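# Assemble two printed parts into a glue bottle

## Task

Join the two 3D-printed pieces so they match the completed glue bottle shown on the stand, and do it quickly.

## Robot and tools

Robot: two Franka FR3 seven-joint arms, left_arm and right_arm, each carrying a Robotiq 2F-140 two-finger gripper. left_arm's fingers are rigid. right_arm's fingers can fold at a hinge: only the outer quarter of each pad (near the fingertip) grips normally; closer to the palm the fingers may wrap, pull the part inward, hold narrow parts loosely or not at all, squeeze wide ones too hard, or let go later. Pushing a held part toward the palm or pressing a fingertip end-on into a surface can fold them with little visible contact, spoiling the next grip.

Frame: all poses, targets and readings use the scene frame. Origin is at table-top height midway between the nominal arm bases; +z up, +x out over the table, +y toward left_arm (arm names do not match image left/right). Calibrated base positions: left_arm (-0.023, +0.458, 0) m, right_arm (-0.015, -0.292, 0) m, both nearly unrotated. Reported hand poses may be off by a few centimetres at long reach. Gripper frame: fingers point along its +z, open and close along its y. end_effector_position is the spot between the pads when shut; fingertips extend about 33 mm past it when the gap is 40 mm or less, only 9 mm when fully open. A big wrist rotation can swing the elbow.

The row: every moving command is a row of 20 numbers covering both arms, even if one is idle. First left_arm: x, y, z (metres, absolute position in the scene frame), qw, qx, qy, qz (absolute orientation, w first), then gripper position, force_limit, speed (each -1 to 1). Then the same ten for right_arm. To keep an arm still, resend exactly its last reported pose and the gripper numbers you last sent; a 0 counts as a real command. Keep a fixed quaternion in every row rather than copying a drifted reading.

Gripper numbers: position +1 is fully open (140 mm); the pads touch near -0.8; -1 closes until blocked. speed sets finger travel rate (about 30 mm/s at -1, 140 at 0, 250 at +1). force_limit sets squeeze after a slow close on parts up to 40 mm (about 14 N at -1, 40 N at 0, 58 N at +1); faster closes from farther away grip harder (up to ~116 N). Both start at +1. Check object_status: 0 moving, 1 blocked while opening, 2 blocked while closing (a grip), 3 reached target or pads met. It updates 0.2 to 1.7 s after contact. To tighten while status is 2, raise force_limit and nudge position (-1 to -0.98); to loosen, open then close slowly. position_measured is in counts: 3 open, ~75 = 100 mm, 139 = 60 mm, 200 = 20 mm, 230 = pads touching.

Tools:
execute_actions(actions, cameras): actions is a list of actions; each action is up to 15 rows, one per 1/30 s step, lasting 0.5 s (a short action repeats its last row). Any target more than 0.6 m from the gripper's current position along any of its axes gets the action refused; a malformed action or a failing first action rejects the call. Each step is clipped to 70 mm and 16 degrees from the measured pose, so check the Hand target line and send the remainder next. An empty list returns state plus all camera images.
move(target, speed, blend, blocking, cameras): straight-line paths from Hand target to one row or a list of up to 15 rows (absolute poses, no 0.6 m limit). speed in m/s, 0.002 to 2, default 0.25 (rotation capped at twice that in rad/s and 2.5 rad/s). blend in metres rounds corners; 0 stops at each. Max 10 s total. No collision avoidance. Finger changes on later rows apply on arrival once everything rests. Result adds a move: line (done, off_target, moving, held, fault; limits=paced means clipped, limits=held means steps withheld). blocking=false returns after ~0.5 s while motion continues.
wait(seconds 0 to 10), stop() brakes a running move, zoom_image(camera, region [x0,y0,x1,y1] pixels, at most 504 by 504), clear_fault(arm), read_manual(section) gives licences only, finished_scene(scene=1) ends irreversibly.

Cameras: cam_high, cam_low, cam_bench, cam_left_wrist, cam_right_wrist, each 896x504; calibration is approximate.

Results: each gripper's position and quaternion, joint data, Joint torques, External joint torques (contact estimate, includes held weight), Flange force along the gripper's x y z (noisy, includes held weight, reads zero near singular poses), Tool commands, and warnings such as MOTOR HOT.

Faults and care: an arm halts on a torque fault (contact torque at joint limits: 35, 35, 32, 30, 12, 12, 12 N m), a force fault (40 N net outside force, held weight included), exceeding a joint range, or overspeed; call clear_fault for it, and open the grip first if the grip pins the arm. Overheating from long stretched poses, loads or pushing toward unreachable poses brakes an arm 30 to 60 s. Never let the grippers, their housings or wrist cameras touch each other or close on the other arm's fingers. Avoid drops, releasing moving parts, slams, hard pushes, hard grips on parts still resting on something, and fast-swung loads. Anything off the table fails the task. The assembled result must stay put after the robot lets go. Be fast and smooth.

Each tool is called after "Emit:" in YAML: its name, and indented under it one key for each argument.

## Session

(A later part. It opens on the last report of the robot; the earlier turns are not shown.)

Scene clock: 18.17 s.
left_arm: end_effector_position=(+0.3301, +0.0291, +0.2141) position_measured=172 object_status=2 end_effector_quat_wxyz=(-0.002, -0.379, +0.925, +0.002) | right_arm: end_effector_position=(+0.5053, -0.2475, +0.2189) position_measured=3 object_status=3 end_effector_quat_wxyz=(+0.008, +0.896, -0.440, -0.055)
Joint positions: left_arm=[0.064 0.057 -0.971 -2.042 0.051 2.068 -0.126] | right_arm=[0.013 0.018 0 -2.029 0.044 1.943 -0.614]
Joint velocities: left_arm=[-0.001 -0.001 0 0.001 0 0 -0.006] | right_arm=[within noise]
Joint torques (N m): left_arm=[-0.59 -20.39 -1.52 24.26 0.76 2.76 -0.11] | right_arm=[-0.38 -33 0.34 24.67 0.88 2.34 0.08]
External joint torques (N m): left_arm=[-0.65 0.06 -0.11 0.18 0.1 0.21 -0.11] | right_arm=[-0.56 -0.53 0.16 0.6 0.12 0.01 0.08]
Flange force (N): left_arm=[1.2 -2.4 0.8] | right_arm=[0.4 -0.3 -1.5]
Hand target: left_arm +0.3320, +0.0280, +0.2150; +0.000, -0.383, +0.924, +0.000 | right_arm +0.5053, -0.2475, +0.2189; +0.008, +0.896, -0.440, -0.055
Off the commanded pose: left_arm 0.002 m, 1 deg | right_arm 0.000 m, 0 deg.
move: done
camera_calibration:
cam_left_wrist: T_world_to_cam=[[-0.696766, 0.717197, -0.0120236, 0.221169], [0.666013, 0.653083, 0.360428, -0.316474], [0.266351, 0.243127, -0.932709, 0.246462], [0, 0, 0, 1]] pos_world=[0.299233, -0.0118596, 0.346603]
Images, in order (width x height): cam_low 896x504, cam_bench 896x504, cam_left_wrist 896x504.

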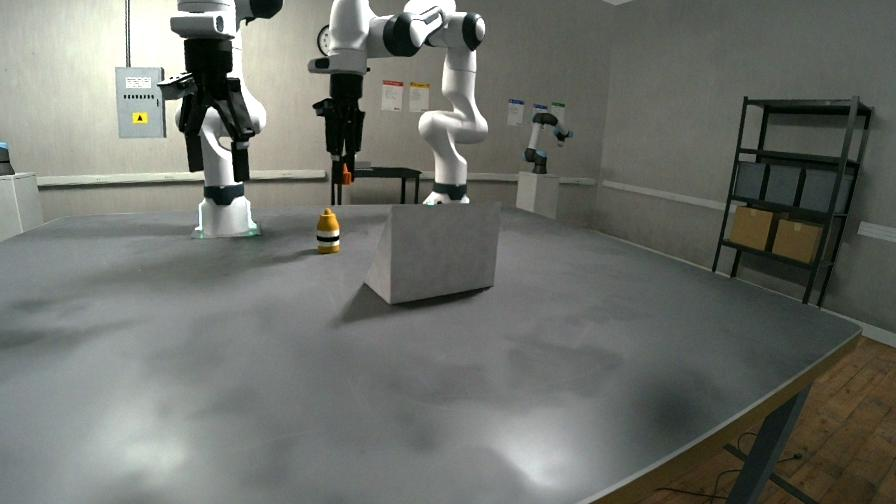

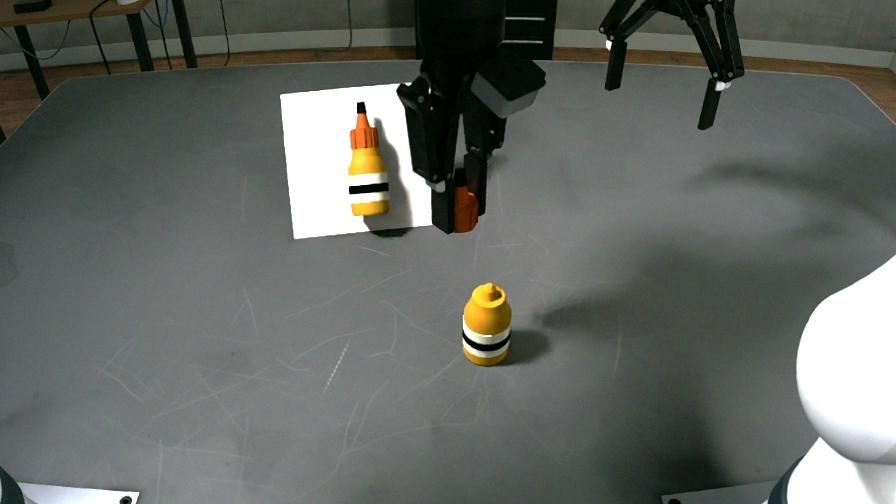

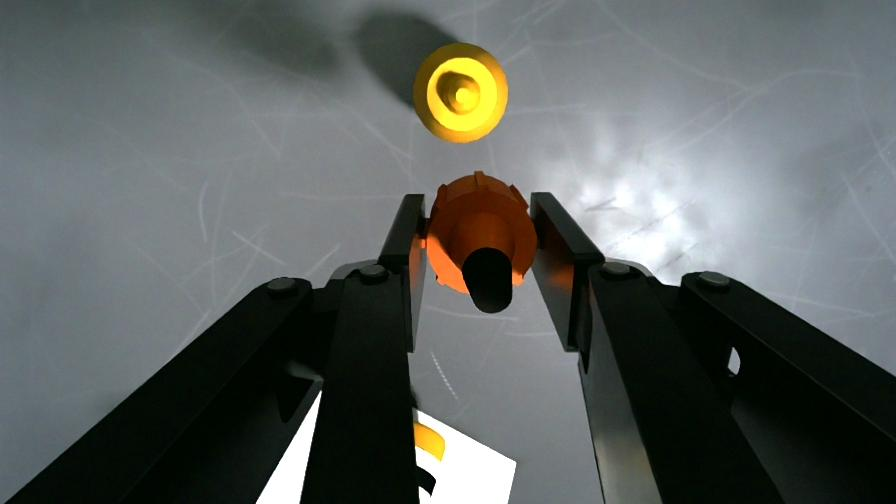

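Emit:
move:
  target:
    - [0.3055,-0.006,0.19,0,0.3827,-0.9239,0,-1,-1,-1,0.5053,-0.2475,0.2189,0.008,0.896,-0.440,-0.055,1,1,1]
    - [0.3055,-0.006,0.164,0,0.3827,-0.9239,0,-1,-1,-1,0.5053,-0.2475,0.2189,0.008,0.896,-0.440,-0.055,1,1,1]
  speed: 0.12
  cameras: ["all"]

Emit:
zoom_image:
  camera: "cam_bench"
  region: [420, 200, 560, 380]

Emit:
zoom_image:
  camera: "cam_low"
  region: [270, 160, 390, 270]

Emit:
zoom_image:
  camera: "cam_left_wrist"
  region: [380, 120, 580, 330]

Scene clock: 21.53 s.
left_arm: end_effector_position=(+0.3042, -0.0053, +0.1640) position_measured=172 object_status=2 end_effector_quat_wxyz=(-0.001, -0.380, +0.925, +0.002) | right_arm: end_effector_position=(+0.5053, -0.2475, +0.2189) position_measured=3 object_status=3 end_effector_quat_wxyz=(+0.008, +0.896, -0.440, -0.055)
Joint positions: left_arm=[-0.058 0.196 -0.944 -2.066 0.189 2.169 -0.296] | right_arm=[0.013 0.018 0 -2.029 0.044 1.943 -0.614]
Joint velocities: left_arm=[-0.001 0 -0.001 0 -0.001 0.001 -0.004] | right_arm=[within noise]
Joint torques (N m): left_arm=[-0.59 -25.27 -4.71 22.95 0.73 2.77 -0.11] | right_arm=[-0.39 -33.08 0.35 24.64 0.88 2.34 0.09]
External joint torques (N m): left_arm=[-0.54 -0.51 0.31 -0.33 0.11 0.18 -0.11] | right_arm=[-0.4 -0.55 0.32 0.53 0.14 -0.01 0.08]
Flange force (N): left_arm=[0.4 1.5 0.8] | right_arm=[0.0 -0.2 -1.3]
Hand target: left_arm +0.3055, -0.0060, +0.1640; +0.000, -0.383, +0.924, +0.000 | right_arm +0.5053, -0.2475, +0.2189; +0.008, +0.896, -0.440, -0.055
Off the commanded pose: left_arm 0.001 m, 0 deg | right_arm 0.000 m, 0 deg.
move: done
camera_calibration:
cam_left_wrist: T_world_to_cam=[[-0.69711, 0.716844, -0.013116, 0.227522], [0.665372, 0.653652, 0.360583, -0.258477], [0.267055, 0.242639, -0.932635, 0.214784], [0, 0, 0, 1]] pos_world=[0.273232, -0.0462594, 0.296501]

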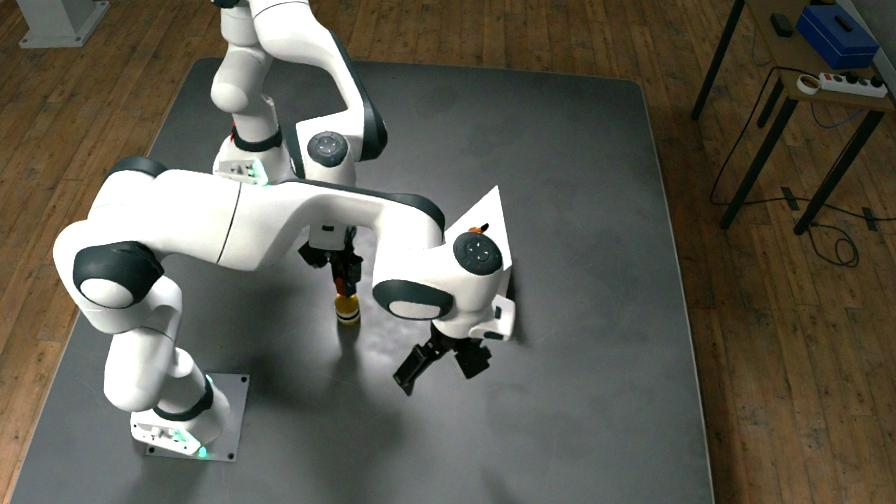

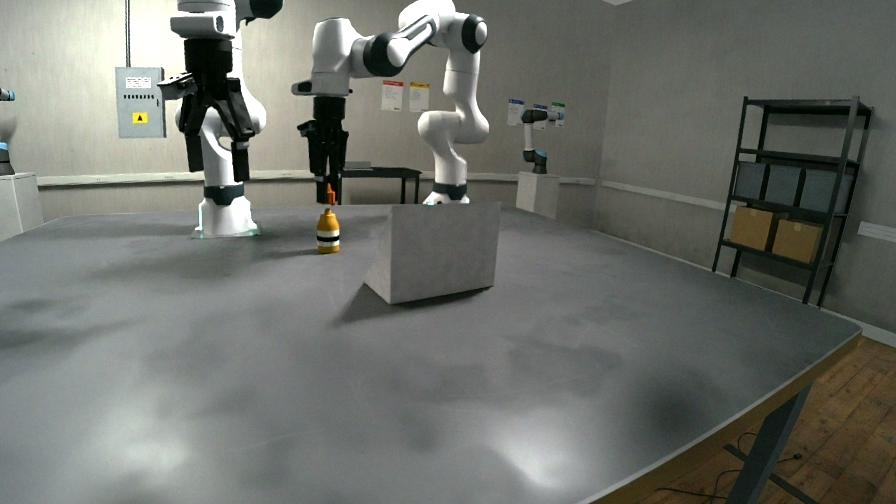

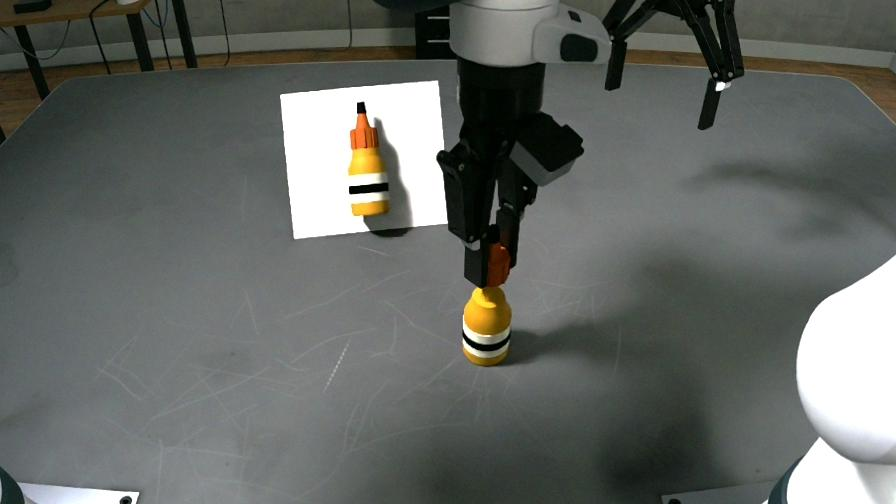

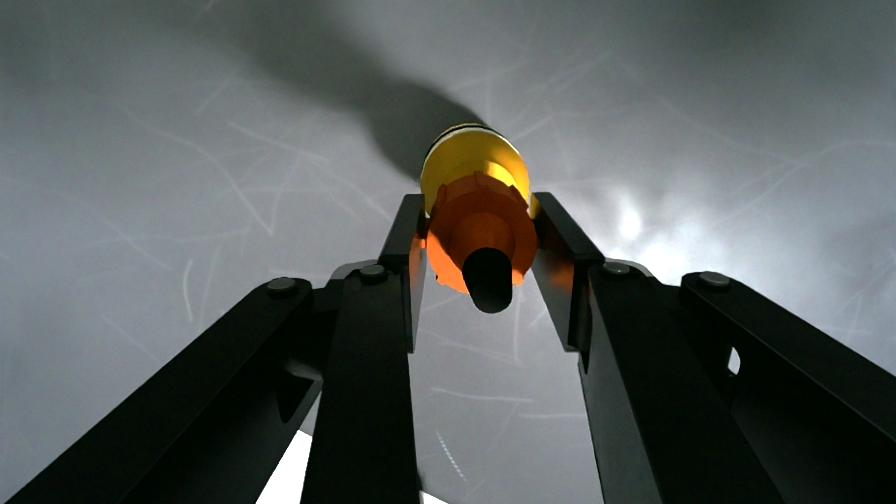

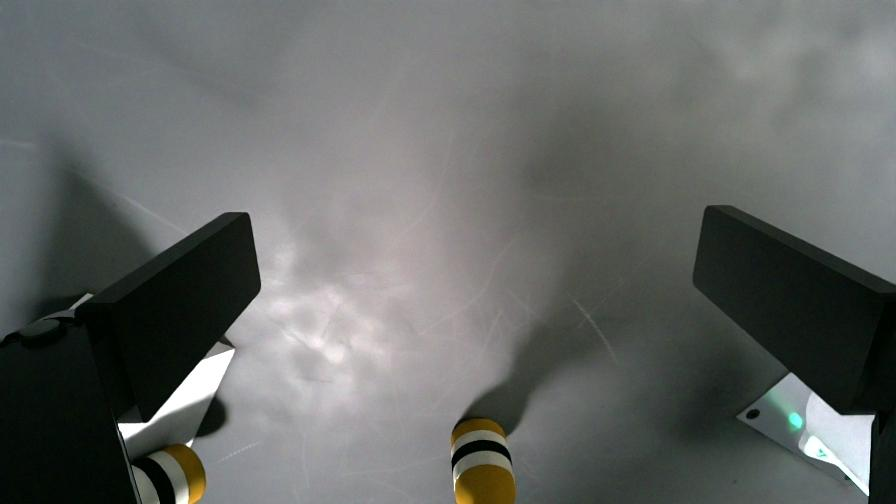

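Scaled by 2.800 from the camera's 896x504 image, which has a finer 1280x720 frame.

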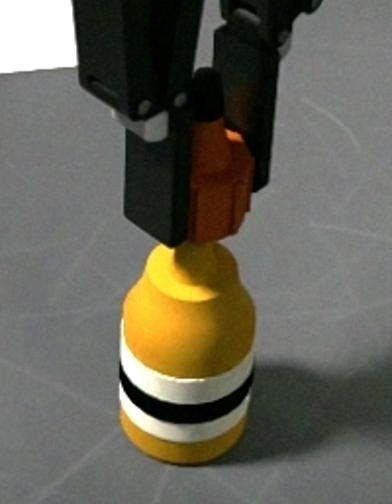

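Scaled by 4.200 from the camera's 896x504 image, which has a finer 1280x720 frame.

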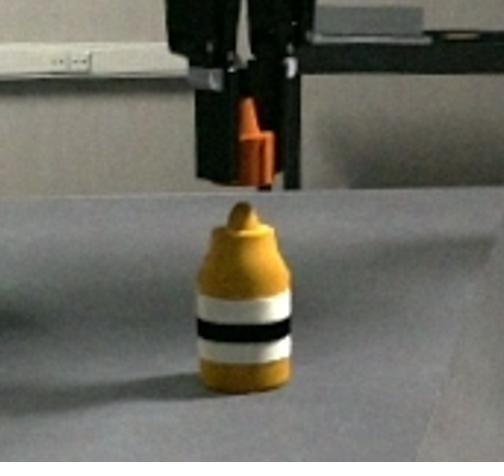

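Scaled by 2.400 from the camera's 896x504 image, which has a finer 1280x720 frame.

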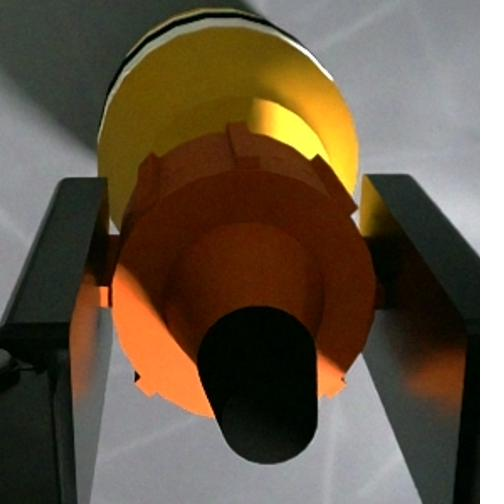

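Emit:
zoom_image:
  camera: "cam_low"
  region: [300, 160, 360, 220]

Emit:
zoom_image:
  camera: "cam_bench"
  region: [455, 215, 525, 315]

Emit:
zoom_image:
  camera: "cam_low"
  region: [300, 200, 360, 260]

Scaled by 8.400 from the camera's 896x504 image, which has a finer 1280x720 frame.

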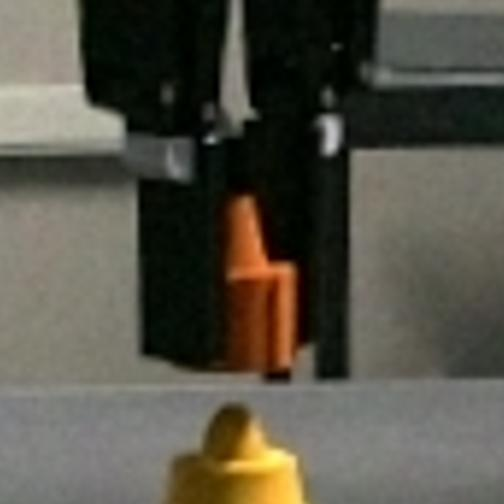

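Scaled by 5.040 from the camera's 896x504 image, which has a finer 1280x720 frame.

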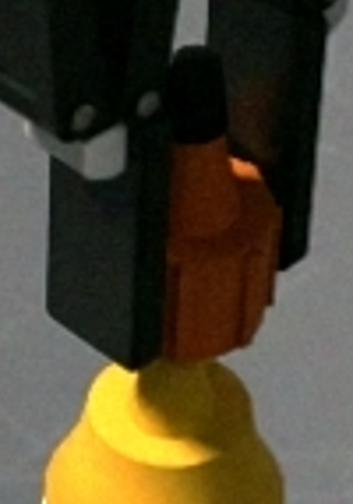

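Scaled by 8.400 from the camera's 896x504 image, which has a finer 1280x720 frame.

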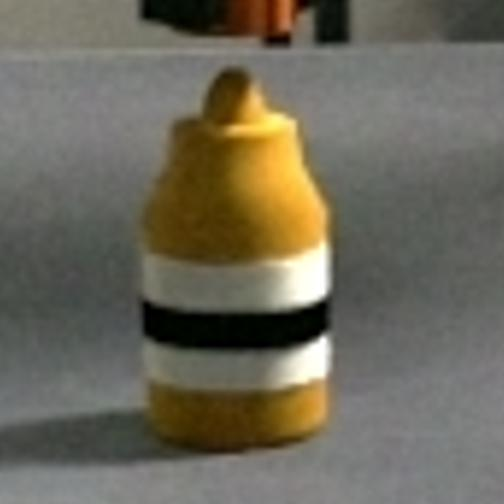

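Emit:
move:
  target:
    - [0.3055,-0.006,0.142,0,0.3827,-0.9239,0,-1,-1,-1,0.5053,-0.2475,0.2189,0.008,0.896,-0.440,-0.055,1,1,1]
  speed: 0.03
  cameras: ["cam_low","cam_bench","cam_left_wrist"]

Emit:
zoom_image:
  camera: "cam_bench"
  region: [430, 215, 550, 375]

Emit:
zoom_image:
  camera: "cam_low"
  region: [290, 170, 370, 260]

Scene clock: 24.13 s.
left_arm: end_effector_position=(+0.3046, -0.0056, +0.1425) position_measured=172 object_status=2 end_effector_quat_wxyz=(-0.001, -0.380, +0.925, +0.001) | right_arm: end_effector_position=(+0.5053, -0.2475, +0.2189) position_measured=3 object_status=3 end_effector_quat_wxyz=(+0.008, +0.896, -0.440, -0.055)
Joint positions: left_arm=[-0.085 0.235 -0.916 -2.087 0.23 2.215 -0.324] | right_arm=[0.013 0.018 0 -2.029 0.044 1.943 -0.614]
Joint velocities: left_arm=[0 -0.002 -0.001 -0.001 0 0.003 -0.007] | right_arm=[within noise]
Joint torques (N m): left_arm=[-0.65 -26.55 -5.61 22.08 0.72 2.86 -0.18] | right_arm=[-0.41 -33.09 0.29 24.65 0.87 2.36 0.08]
External joint torques (N m): left_arm=[-0.54 -0.4 0.28 -0.63 0.12 0.27 -0.18] | right_arm=[-0.37 -0.62 0.32 0.58 0.13 0.02 0.08]
Flange force (N): left_arm=[0.5 2.2 1.6] | right_arm=[-0.1 -0.2 -1.4]
Hand target: left_arm +0.3055, -0.0060, +0.1420; +0.000, -0.383, +0.924, +0.000 | right_arm +0.5053, -0.2475, +0.2189; +0.008, +0.896, -0.440, -0.055
Off the commanded pose: left_arm 0.001 m, 0 deg | right_arm 0.000 m, 0 deg.
move: done
camera_calibration:
cam_left_wrist: T_world_to_cam=[[-0.697347, 0.716597, -0.0139994, 0.227888], [0.66489, 0.654075, 0.360704, -0.250674], [0.267636, 0.242228, -0.932575, 0.194505], [0, 0, 0, 1]] pos_world=[0.273531, -0.0464593, 0.275]
Images, in order (width x height): cam_low 896x504, cam_bench 896x504, cam_left_wrist 896x504.

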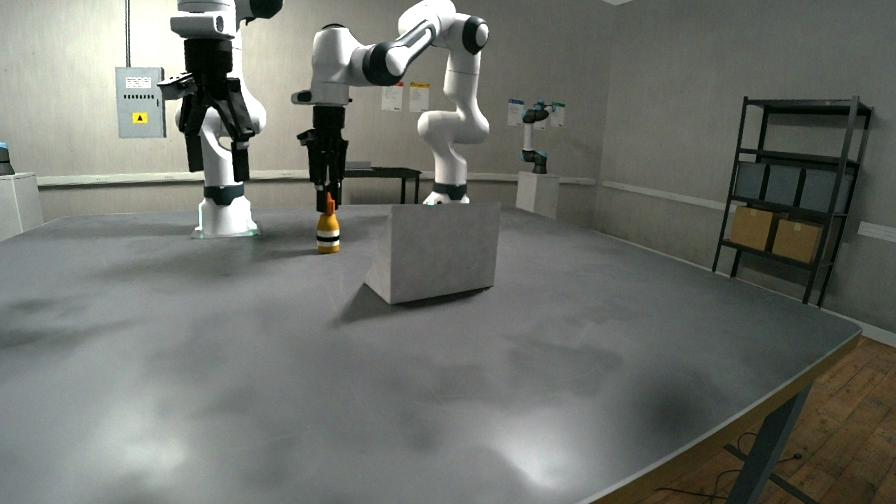

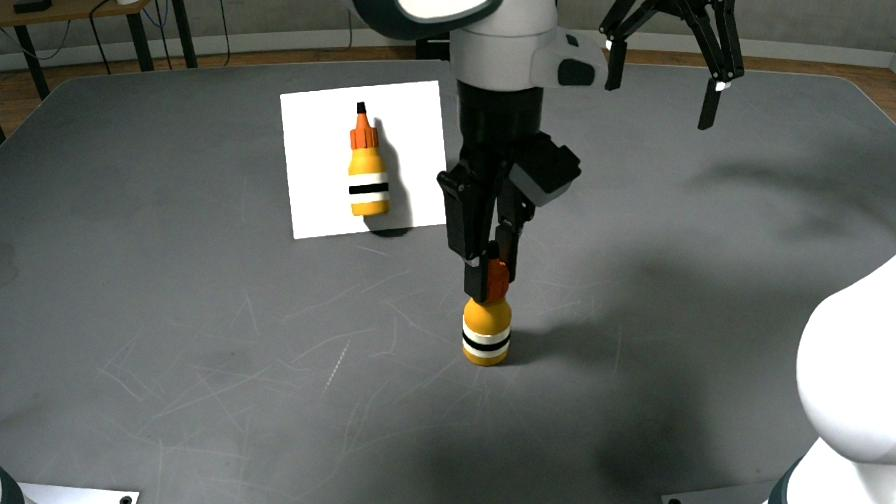

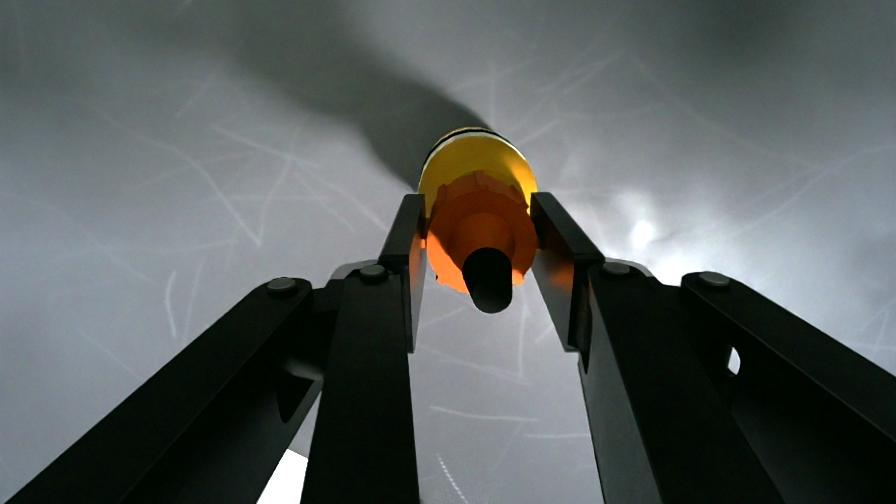

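Scaled by 3.150 from the camera's 896x504 image, which has a finer 1280x720 frame.

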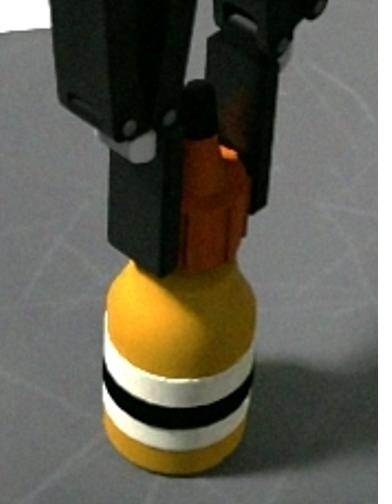

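Scaled by 5.600 from the camera's 896x504 image, which has a finer 1280x720 frame.

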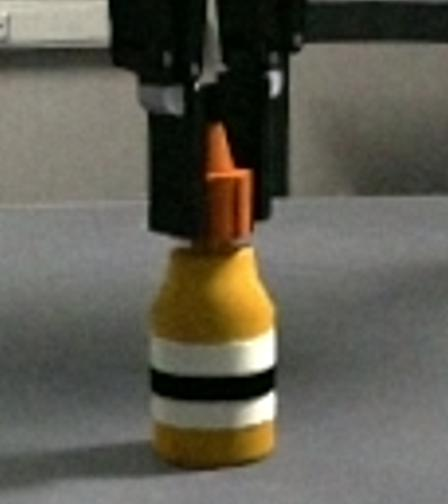

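Emit:
move:
  target:
    - [0.3055,-0.006,0.135,0,0.3827,-0.9239,0,-1,-1,-1,0.5053,-0.2475,0.2189,0.008,0.896,-0.440,-0.055,1,1,1]
  speed: 0.02
  cameras: ["cam_low","cam_bench"]

Emit:
zoom_image:
  camera: "cam_low"
  region: [290, 170, 370, 260]

Scene clock: 25.17 s.
left_arm: end_effector_position=(+0.3043, -0.0054, +0.1355) position_measured=172 object_status=2 end_effector_quat_wxyz=(-0.001, -0.380, +0.925, +0.002) | right_arm: end_effector_position=(+0.5053, -0.2475, +0.2189) position_measured=3 object_status=3 end_effector_quat_wxyz=(+0.008, +0.896, -0.440, -0.055)
Joint positions: left_arm=[-0.096 0.246 -0.905 -2.093 0.242 2.229 -0.333] | right_arm=[0.013 0.018 0 -2.029 0.044 1.943 -0.614]
Joint velocities: left_arm=[-0.002 -0.002 0.001 0 0 0.002 -0.006] | right_arm=[within noise]
Joint torques (N m): left_arm=[-0.79 -26.91 -4.94 21.96 0.78 2.94 -0.13] | right_arm=[-0.43 -32.98 0.36 24.6 0.87 2.36 0.1]
External joint torques (N m): left_arm=[-0.78 -0.23 1.09 -0.65 0.18 0.36 -0.13] | right_arm=[-0.45 -0.37 0.32 0.44 0.13 0 0.1]
Flange force (N): left_arm=[0.8 -0.1 3.2] | right_arm=[0.1 -0.4 -1.1]
Hand target: left_arm +0.3055, -0.0060, +0.1350; +0.000, -0.383, +0.924, +0.000 | right_arm +0.5053, -0.2475, +0.2189; +0.008, +0.896, -0.440, -0.055
Off the commanded pose: left_arm 0.001 m, 0 deg | right_arm 0.000 m, 0 deg.
move: done
Images, in order (width x height): cam_low 896x504, cam_bench 896x504.

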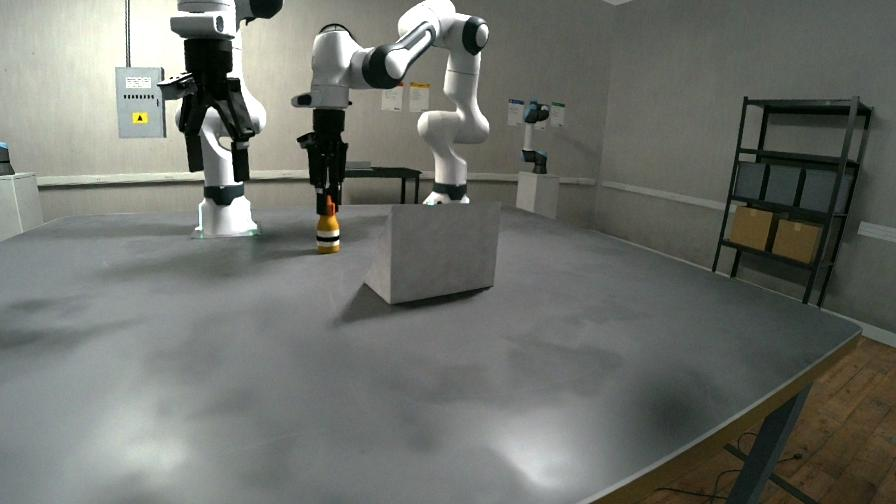

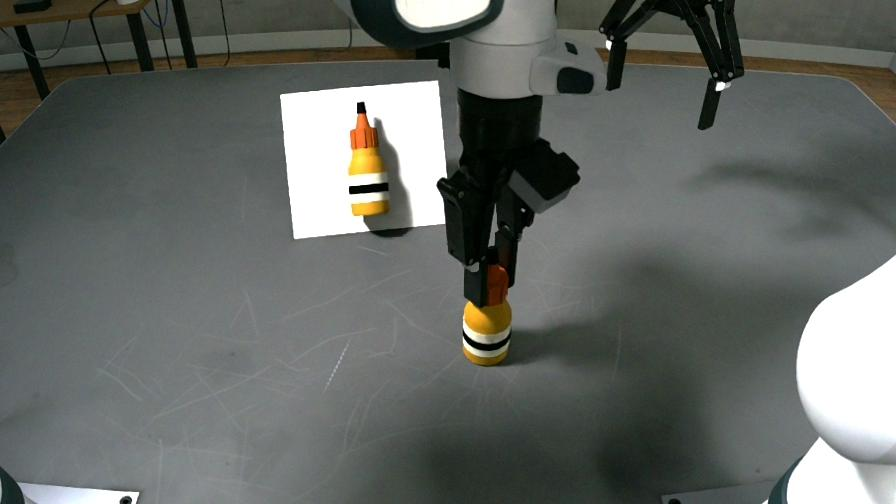

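Scaled by 5.600 from the camera's 896x504 image, which has a finer 1280x720 frame.

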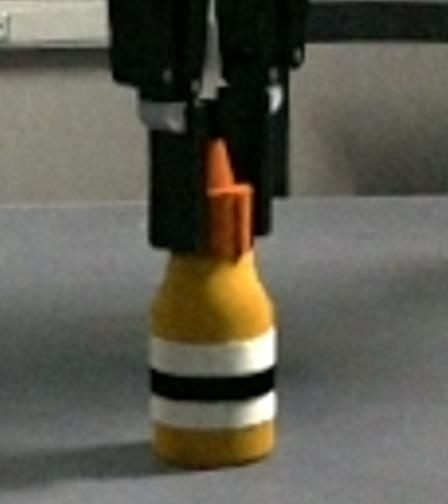

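Emit:
move:
  target:
    - [0.3055,-0.006,0.131,0,0.3827,-0.9239,0,-1,-1,-1,0.5053,-0.2475,0.2189,0.008,0.896,-0.440,-0.055,1,1,1]
  speed: 0.02
  cameras: ["cam_bench"]

Emit:
zoom_image:
  camera: "cam_bench"
  region: [455, 235, 525, 335]

Scene clock: 26.10 s.
left_arm: end_effector_position=(+0.3047, -0.0068, +0.1353) position_measured=172 object_status=2 end_effector_quat_wxyz=(+0.001, -0.379, +0.925, +0.000) | right_arm: end_effector_position=(+0.5053, -0.2475, +0.2189) position_measured=3 object_status=3 end_effector_quat_wxyz=(+0.008, +0.896, -0.440, -0.055)
Joint positions: left_arm=[-0.103 0.246 -0.9 -2.093 0.247 2.233 -0.337] | right_arm=[0.013 0.018 0 -2.029 0.044 1.943 -0.614]
Joint velocities: left_arm=[-0.002 -0.001 0.003 0.002 -0.002 0.003 -0.005] | right_arm=[within noise]
Joint torques (N m): left_arm=[-1.16 -22.86 -4.48 18.78 1.08 3.66 -0.12] | right_arm=[-0.43 -33.04 0.32 24.59 0.87 2.34 0.07]
External joint torques (N m): left_arm=[-1.03 3.91 1.64 -3.8 0.48 1.06 -0.12] | right_arm=[-0.4 -0.65 0.33 0.59 0.13 0.01 0.07]
Flange force (N): left_arm=[2.2 -4.3 16.6] | right_arm=[-0.1 -0.1 -1.5]
Hand target: left_arm +0.3054, -0.0060, +0.1311; +0.000, -0.383, +0.924, +0.000 | right_arm +0.5053, -0.2475, +0.2189; +0.008, +0.896, -0.440, -0.055
Off the commanded pose: left_arm 0.004 m, 0 deg | right_arm 0.000 m, 0 deg.
move: off_target (left_arm)
Images, in order (width x height): cam_bench 896x504.

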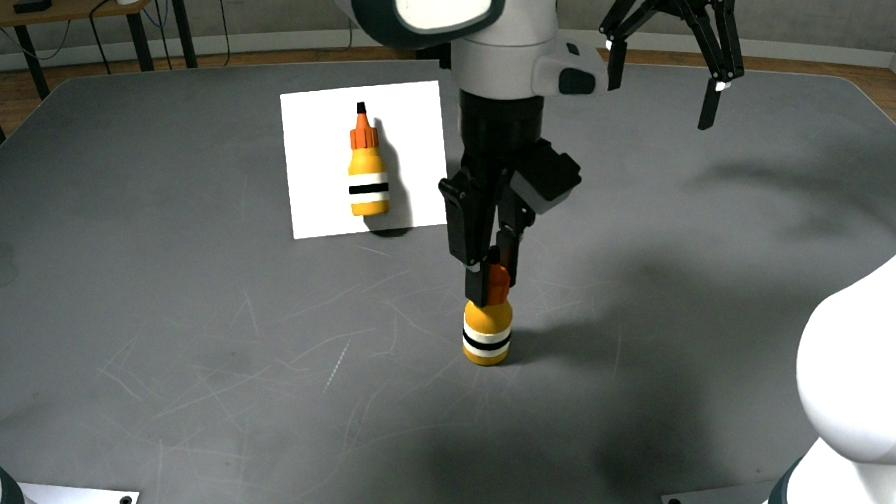

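Scaled by 5.040 from the camera's 896x504 image, which has a finer 1280x720 frame.

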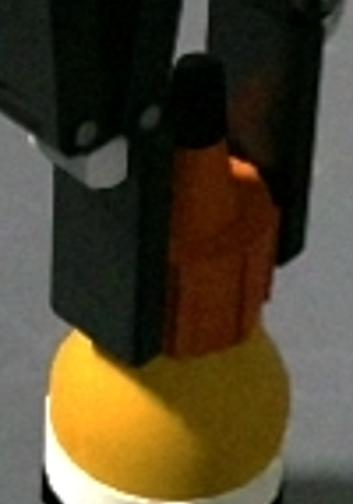

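Emit:
execute_actions:
  actions:
    - [[0.305,-0.0062,0.1345,0,0.3827,-0.9239,0,-1,-1,-1,0.5053,-0.2475,0.2189,0.008,0.896,-0.440,-0.055,1,1,1]]
    - [[0.305,-0.0062,0.1345,0,0.3827,-0.9239,0,-0.1,-1,-1,0.5053,-0.2475,0.2189,0.008,0.896,-0.440,-0.055,1,1,1]]
    - [[0.305,-0.0062,0.1345,0,0.3827,-0.9239,0,-0.1,-1,-1,0.5053,-0.2475,0.2189,0.008,0.896,-0.440,-0.055,1,1,1]]
  cameras: ["cam_bench","cam_left_wrist","cam_low"]

Emit:
zoom_image:
  camera: "cam_bench"
  region: [430, 215, 550, 375]

Emit:
zoom_image:
  camera: "cam_low"
  region: [290, 170, 370, 260]

Scene clock: 28.13 s.
left_arm: end_effector_position=(+0.3047, -0.0065, +0.1353) position_measured=141 object_status=3 end_effector_quat_wxyz=(+0.001, -0.380, +0.925, +0.000) | right_arm: end_effector_position=(+0.5053, -0.2475, +0.2189) position_measured=3 object_status=3 end_effector_quat_wxyz=(+0.008, +0.896, -0.440, -0.055)
Joint positions: left_arm=[-0.103 0.246 -0.9 -2.094 0.247 2.233 -0.338] | right_arm=[0.013 0.018 0 -2.029 0.044 1.943 -0.614]
Joint torques (N m): left_arm=[0.23 -26.89 -5.9 21.88 0.4 2.59 0.07] | right_arm=[-0.41 -33.02 0.3 24.61 0.87 2.34 0.08]
External joint torques (N m): left_arm=[0.08 -0.22 -0.07 -0.72 -0.21 0 0.07] | right_arm=[-0.43 -0.38 0.26 0.45 0.12 -0.01 0.08]
External joint torques at the end of the 1st action: left_arm=[0.39 0.81 0.7 -1.27 -0.22 0.44 0.08] | right_arm=[-0.33 -0.62 0.36 0.63 0.13 0.01 0.06]
External joint torques at the end of the 2nd action: left_arm=[0.25 -0.2 0.24 -0.85 -0.2 0.01 0.14] | right_arm=[-0.45 -0.43 0.38 0.55 0.13 0.01 0.13]
Flange force (N): left_arm=[-1.1 4.6 -0.5] | right_arm=[0.2 -0.3 -1.1]
Flange force at the end of the 1st action (N): left_arm=[-1.5 3.1 3.3] | right_arm=[0.0 -0.4 -1.5]
Flange force at the end of the 2nd action (N): left_arm=[-1.6 5.0 -0.2] | right_arm=[0.2 -0.6 -1.3]
Hand target: left_arm +0.3050, -0.0062, +0.1345; +0.000, -0.383, +0.924, +0.000 | right_arm +0.5053, -0.2475, +0.2189; +0.008, +0.896, -0.440, -0.055
Off the commanded pose: left_arm 0.001 m, 0 deg | right_arm 0.000 m, 0 deg.
camera_calibration:
cam_left_wrist: T_world_to_cam=[[-0.697225, 0.716635, -0.0176328, 0.228953], [0.662901, 0.653918, 0.364628, -0.247398], [0.272835, 0.242539, -0.930986, 0.186205], [0, 0, 0, 1]] pos_world=[0.272829, -0.0474594, 0.267599]
Images, in order (width x height): cam_low 896x504, cam_bench 896x504, cam_left_wrist 896x504.

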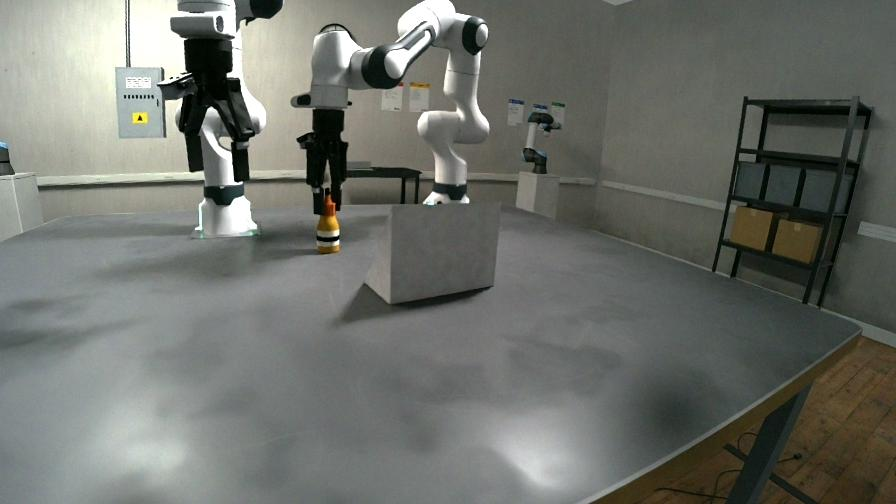

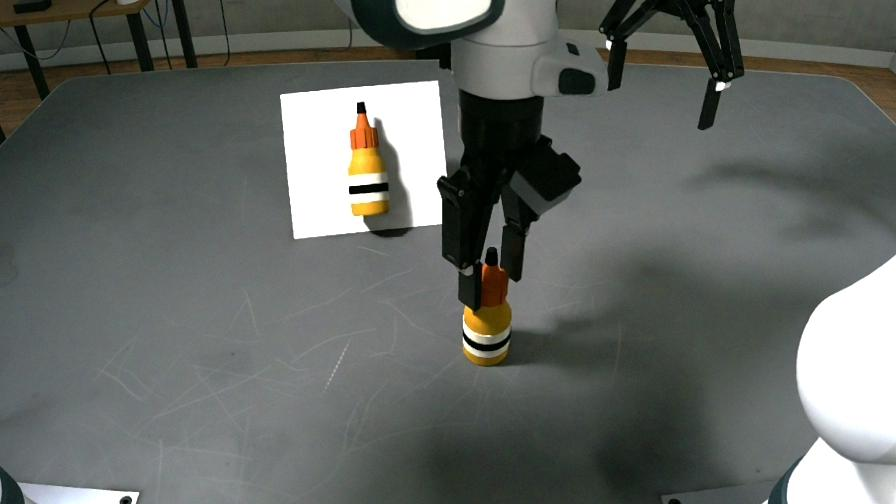

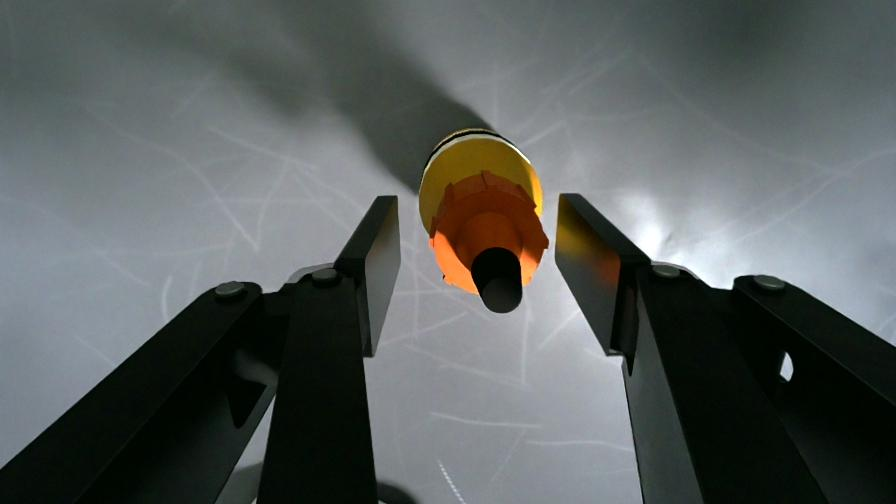

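Scaled by 3.150 from the camera's 896x504 image, which has a finer 1280x720 frame.

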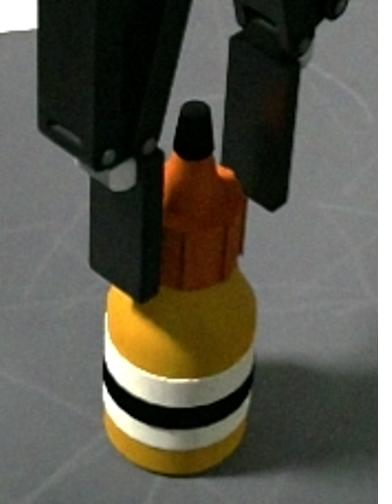

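Scaled by 5.600 from the camera's 896x504 image, which has a finer 1280x720 frame.

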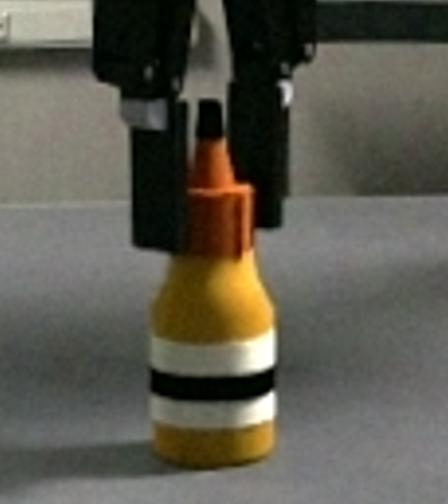

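Emit:
move:
  target:
    - [0.305,-0.0062,0.27,0,0.3827,-0.9239,0,-0.1,-1,-1,0.5053,-0.2475,0.2189,0.008,0.896,-0.440,-0.055,1,1,1]
    - [0.38,0.17,0.30,0,0.3827,-0.9239,0,-0.1,-1,-1,0.5053,-0.2475,0.2189,0.008,0.896,-0.440,-0.055,1,1,1]
  speed: 0.15
  blend: [0.03,0]
  cameras: ["cam_bench","cam_low"]

Emit:
zoom_image:
  camera: "cam_bench"
  region: [430, 215, 550, 375]

Emit:
zoom_image:
  camera: "cam_low"
  region: [290, 170, 370, 260]

Emit:
zoom_image:
  camera: "cam_bench"
  region: [320, 90, 420, 230]

Scene clock: 32.00 s.
left_arm: end_effector_position=(+0.3813, +0.1697, +0.3004) position_measured=141 object_status=3 end_effector_quat_wxyz=(+0.002, -0.386, +0.922, -0.001) | right_arm: end_effector_position=(+0.5053, -0.2475, +0.2189) position_measured=3 object_status=3 end_effector_quat_wxyz=(+0.008, +0.896, -0.440, -0.055)
Joint positions: left_arm=[0.032 -0.253 -0.605 -2.088 -0.148 1.878 0.276] | right_arm=[0.013 0.018 0 -2.029 0.044 1.943 -0.614]
Joint velocities: left_arm=[0.001 0 0 0 0 0 0.007] | right_arm=[within noise]
Joint torques (N m): left_arm=[-0.68 -19.56 4.55 23.72 0.53 2.48 0.34] | right_arm=[-0.45 -33.07 0.29 24.62 0.88 2.34 0.1]
External joint torques (N m): left_arm=[-0.61 -0.87 0.34 -0.69 -0.17 -0.07 0.34] | right_arm=[-0.53 -0.56 0.19 0.51 0.13 0 0.09]
Flange force (N): left_arm=[0.8 6.8 0.9] | right_arm=[0.1 0.0 -1.3]
Hand target: left_arm +0.3800, +0.1700, +0.3000; +0.000, -0.383, +0.924, +0.000 | right_arm +0.5053, -0.2475, +0.2189; +0.008, +0.896, -0.440, -0.055
Off the commanded pose: left_arm 0.001 m, 0 deg | right_arm 0.000 m, 0 deg.
move: done
Images, in order (width x height): cam_low 896x504, cam_bench 896x504.

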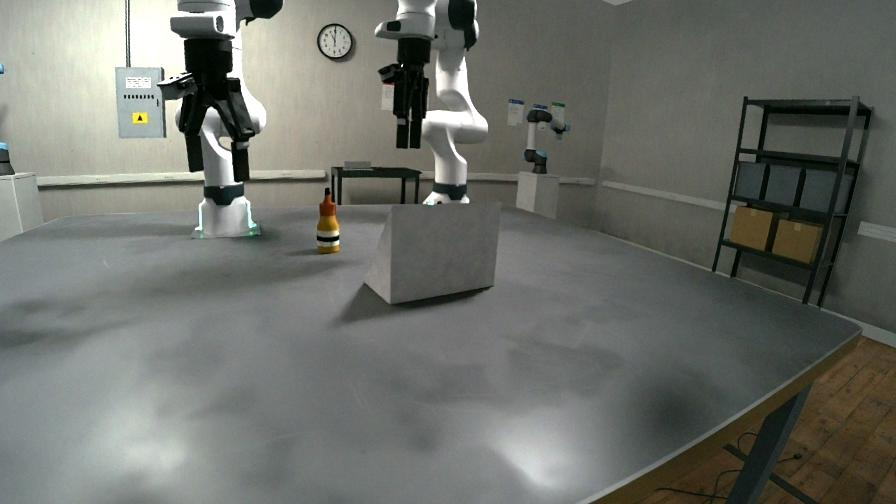

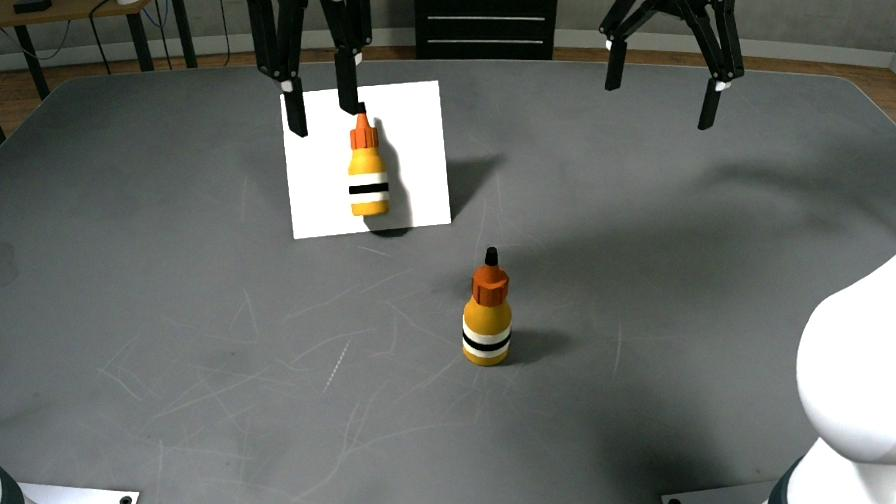

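Scaled by 3.150 from the camera's 896x504 image, which has a finer 1280x720 frame.

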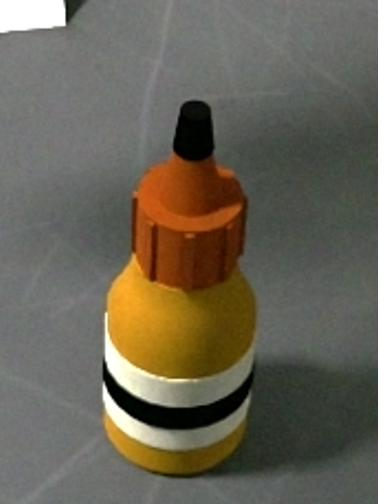

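Scaled by 5.600 from the camera's 896x504 image, which has a finer 1280x720 frame.

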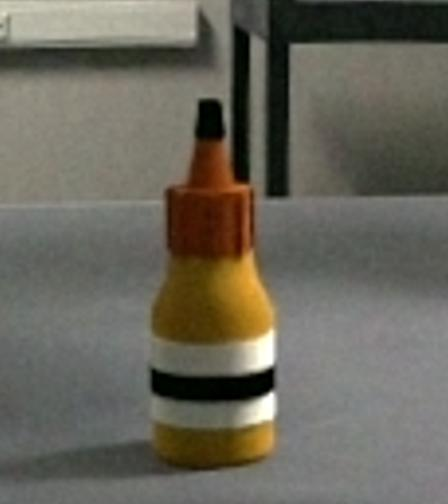

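Scaled by 3.600 from the camera's 896x504 image, which has a finer 1280x720 frame.

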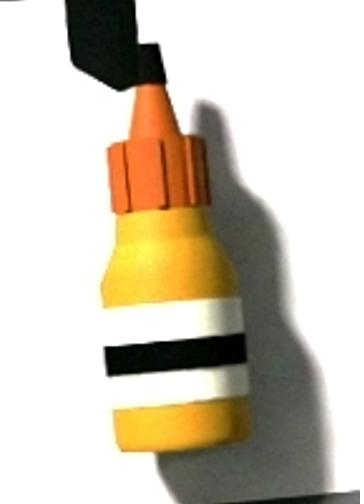

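Emit:
finished_scene:

The scene is finished: the task was done.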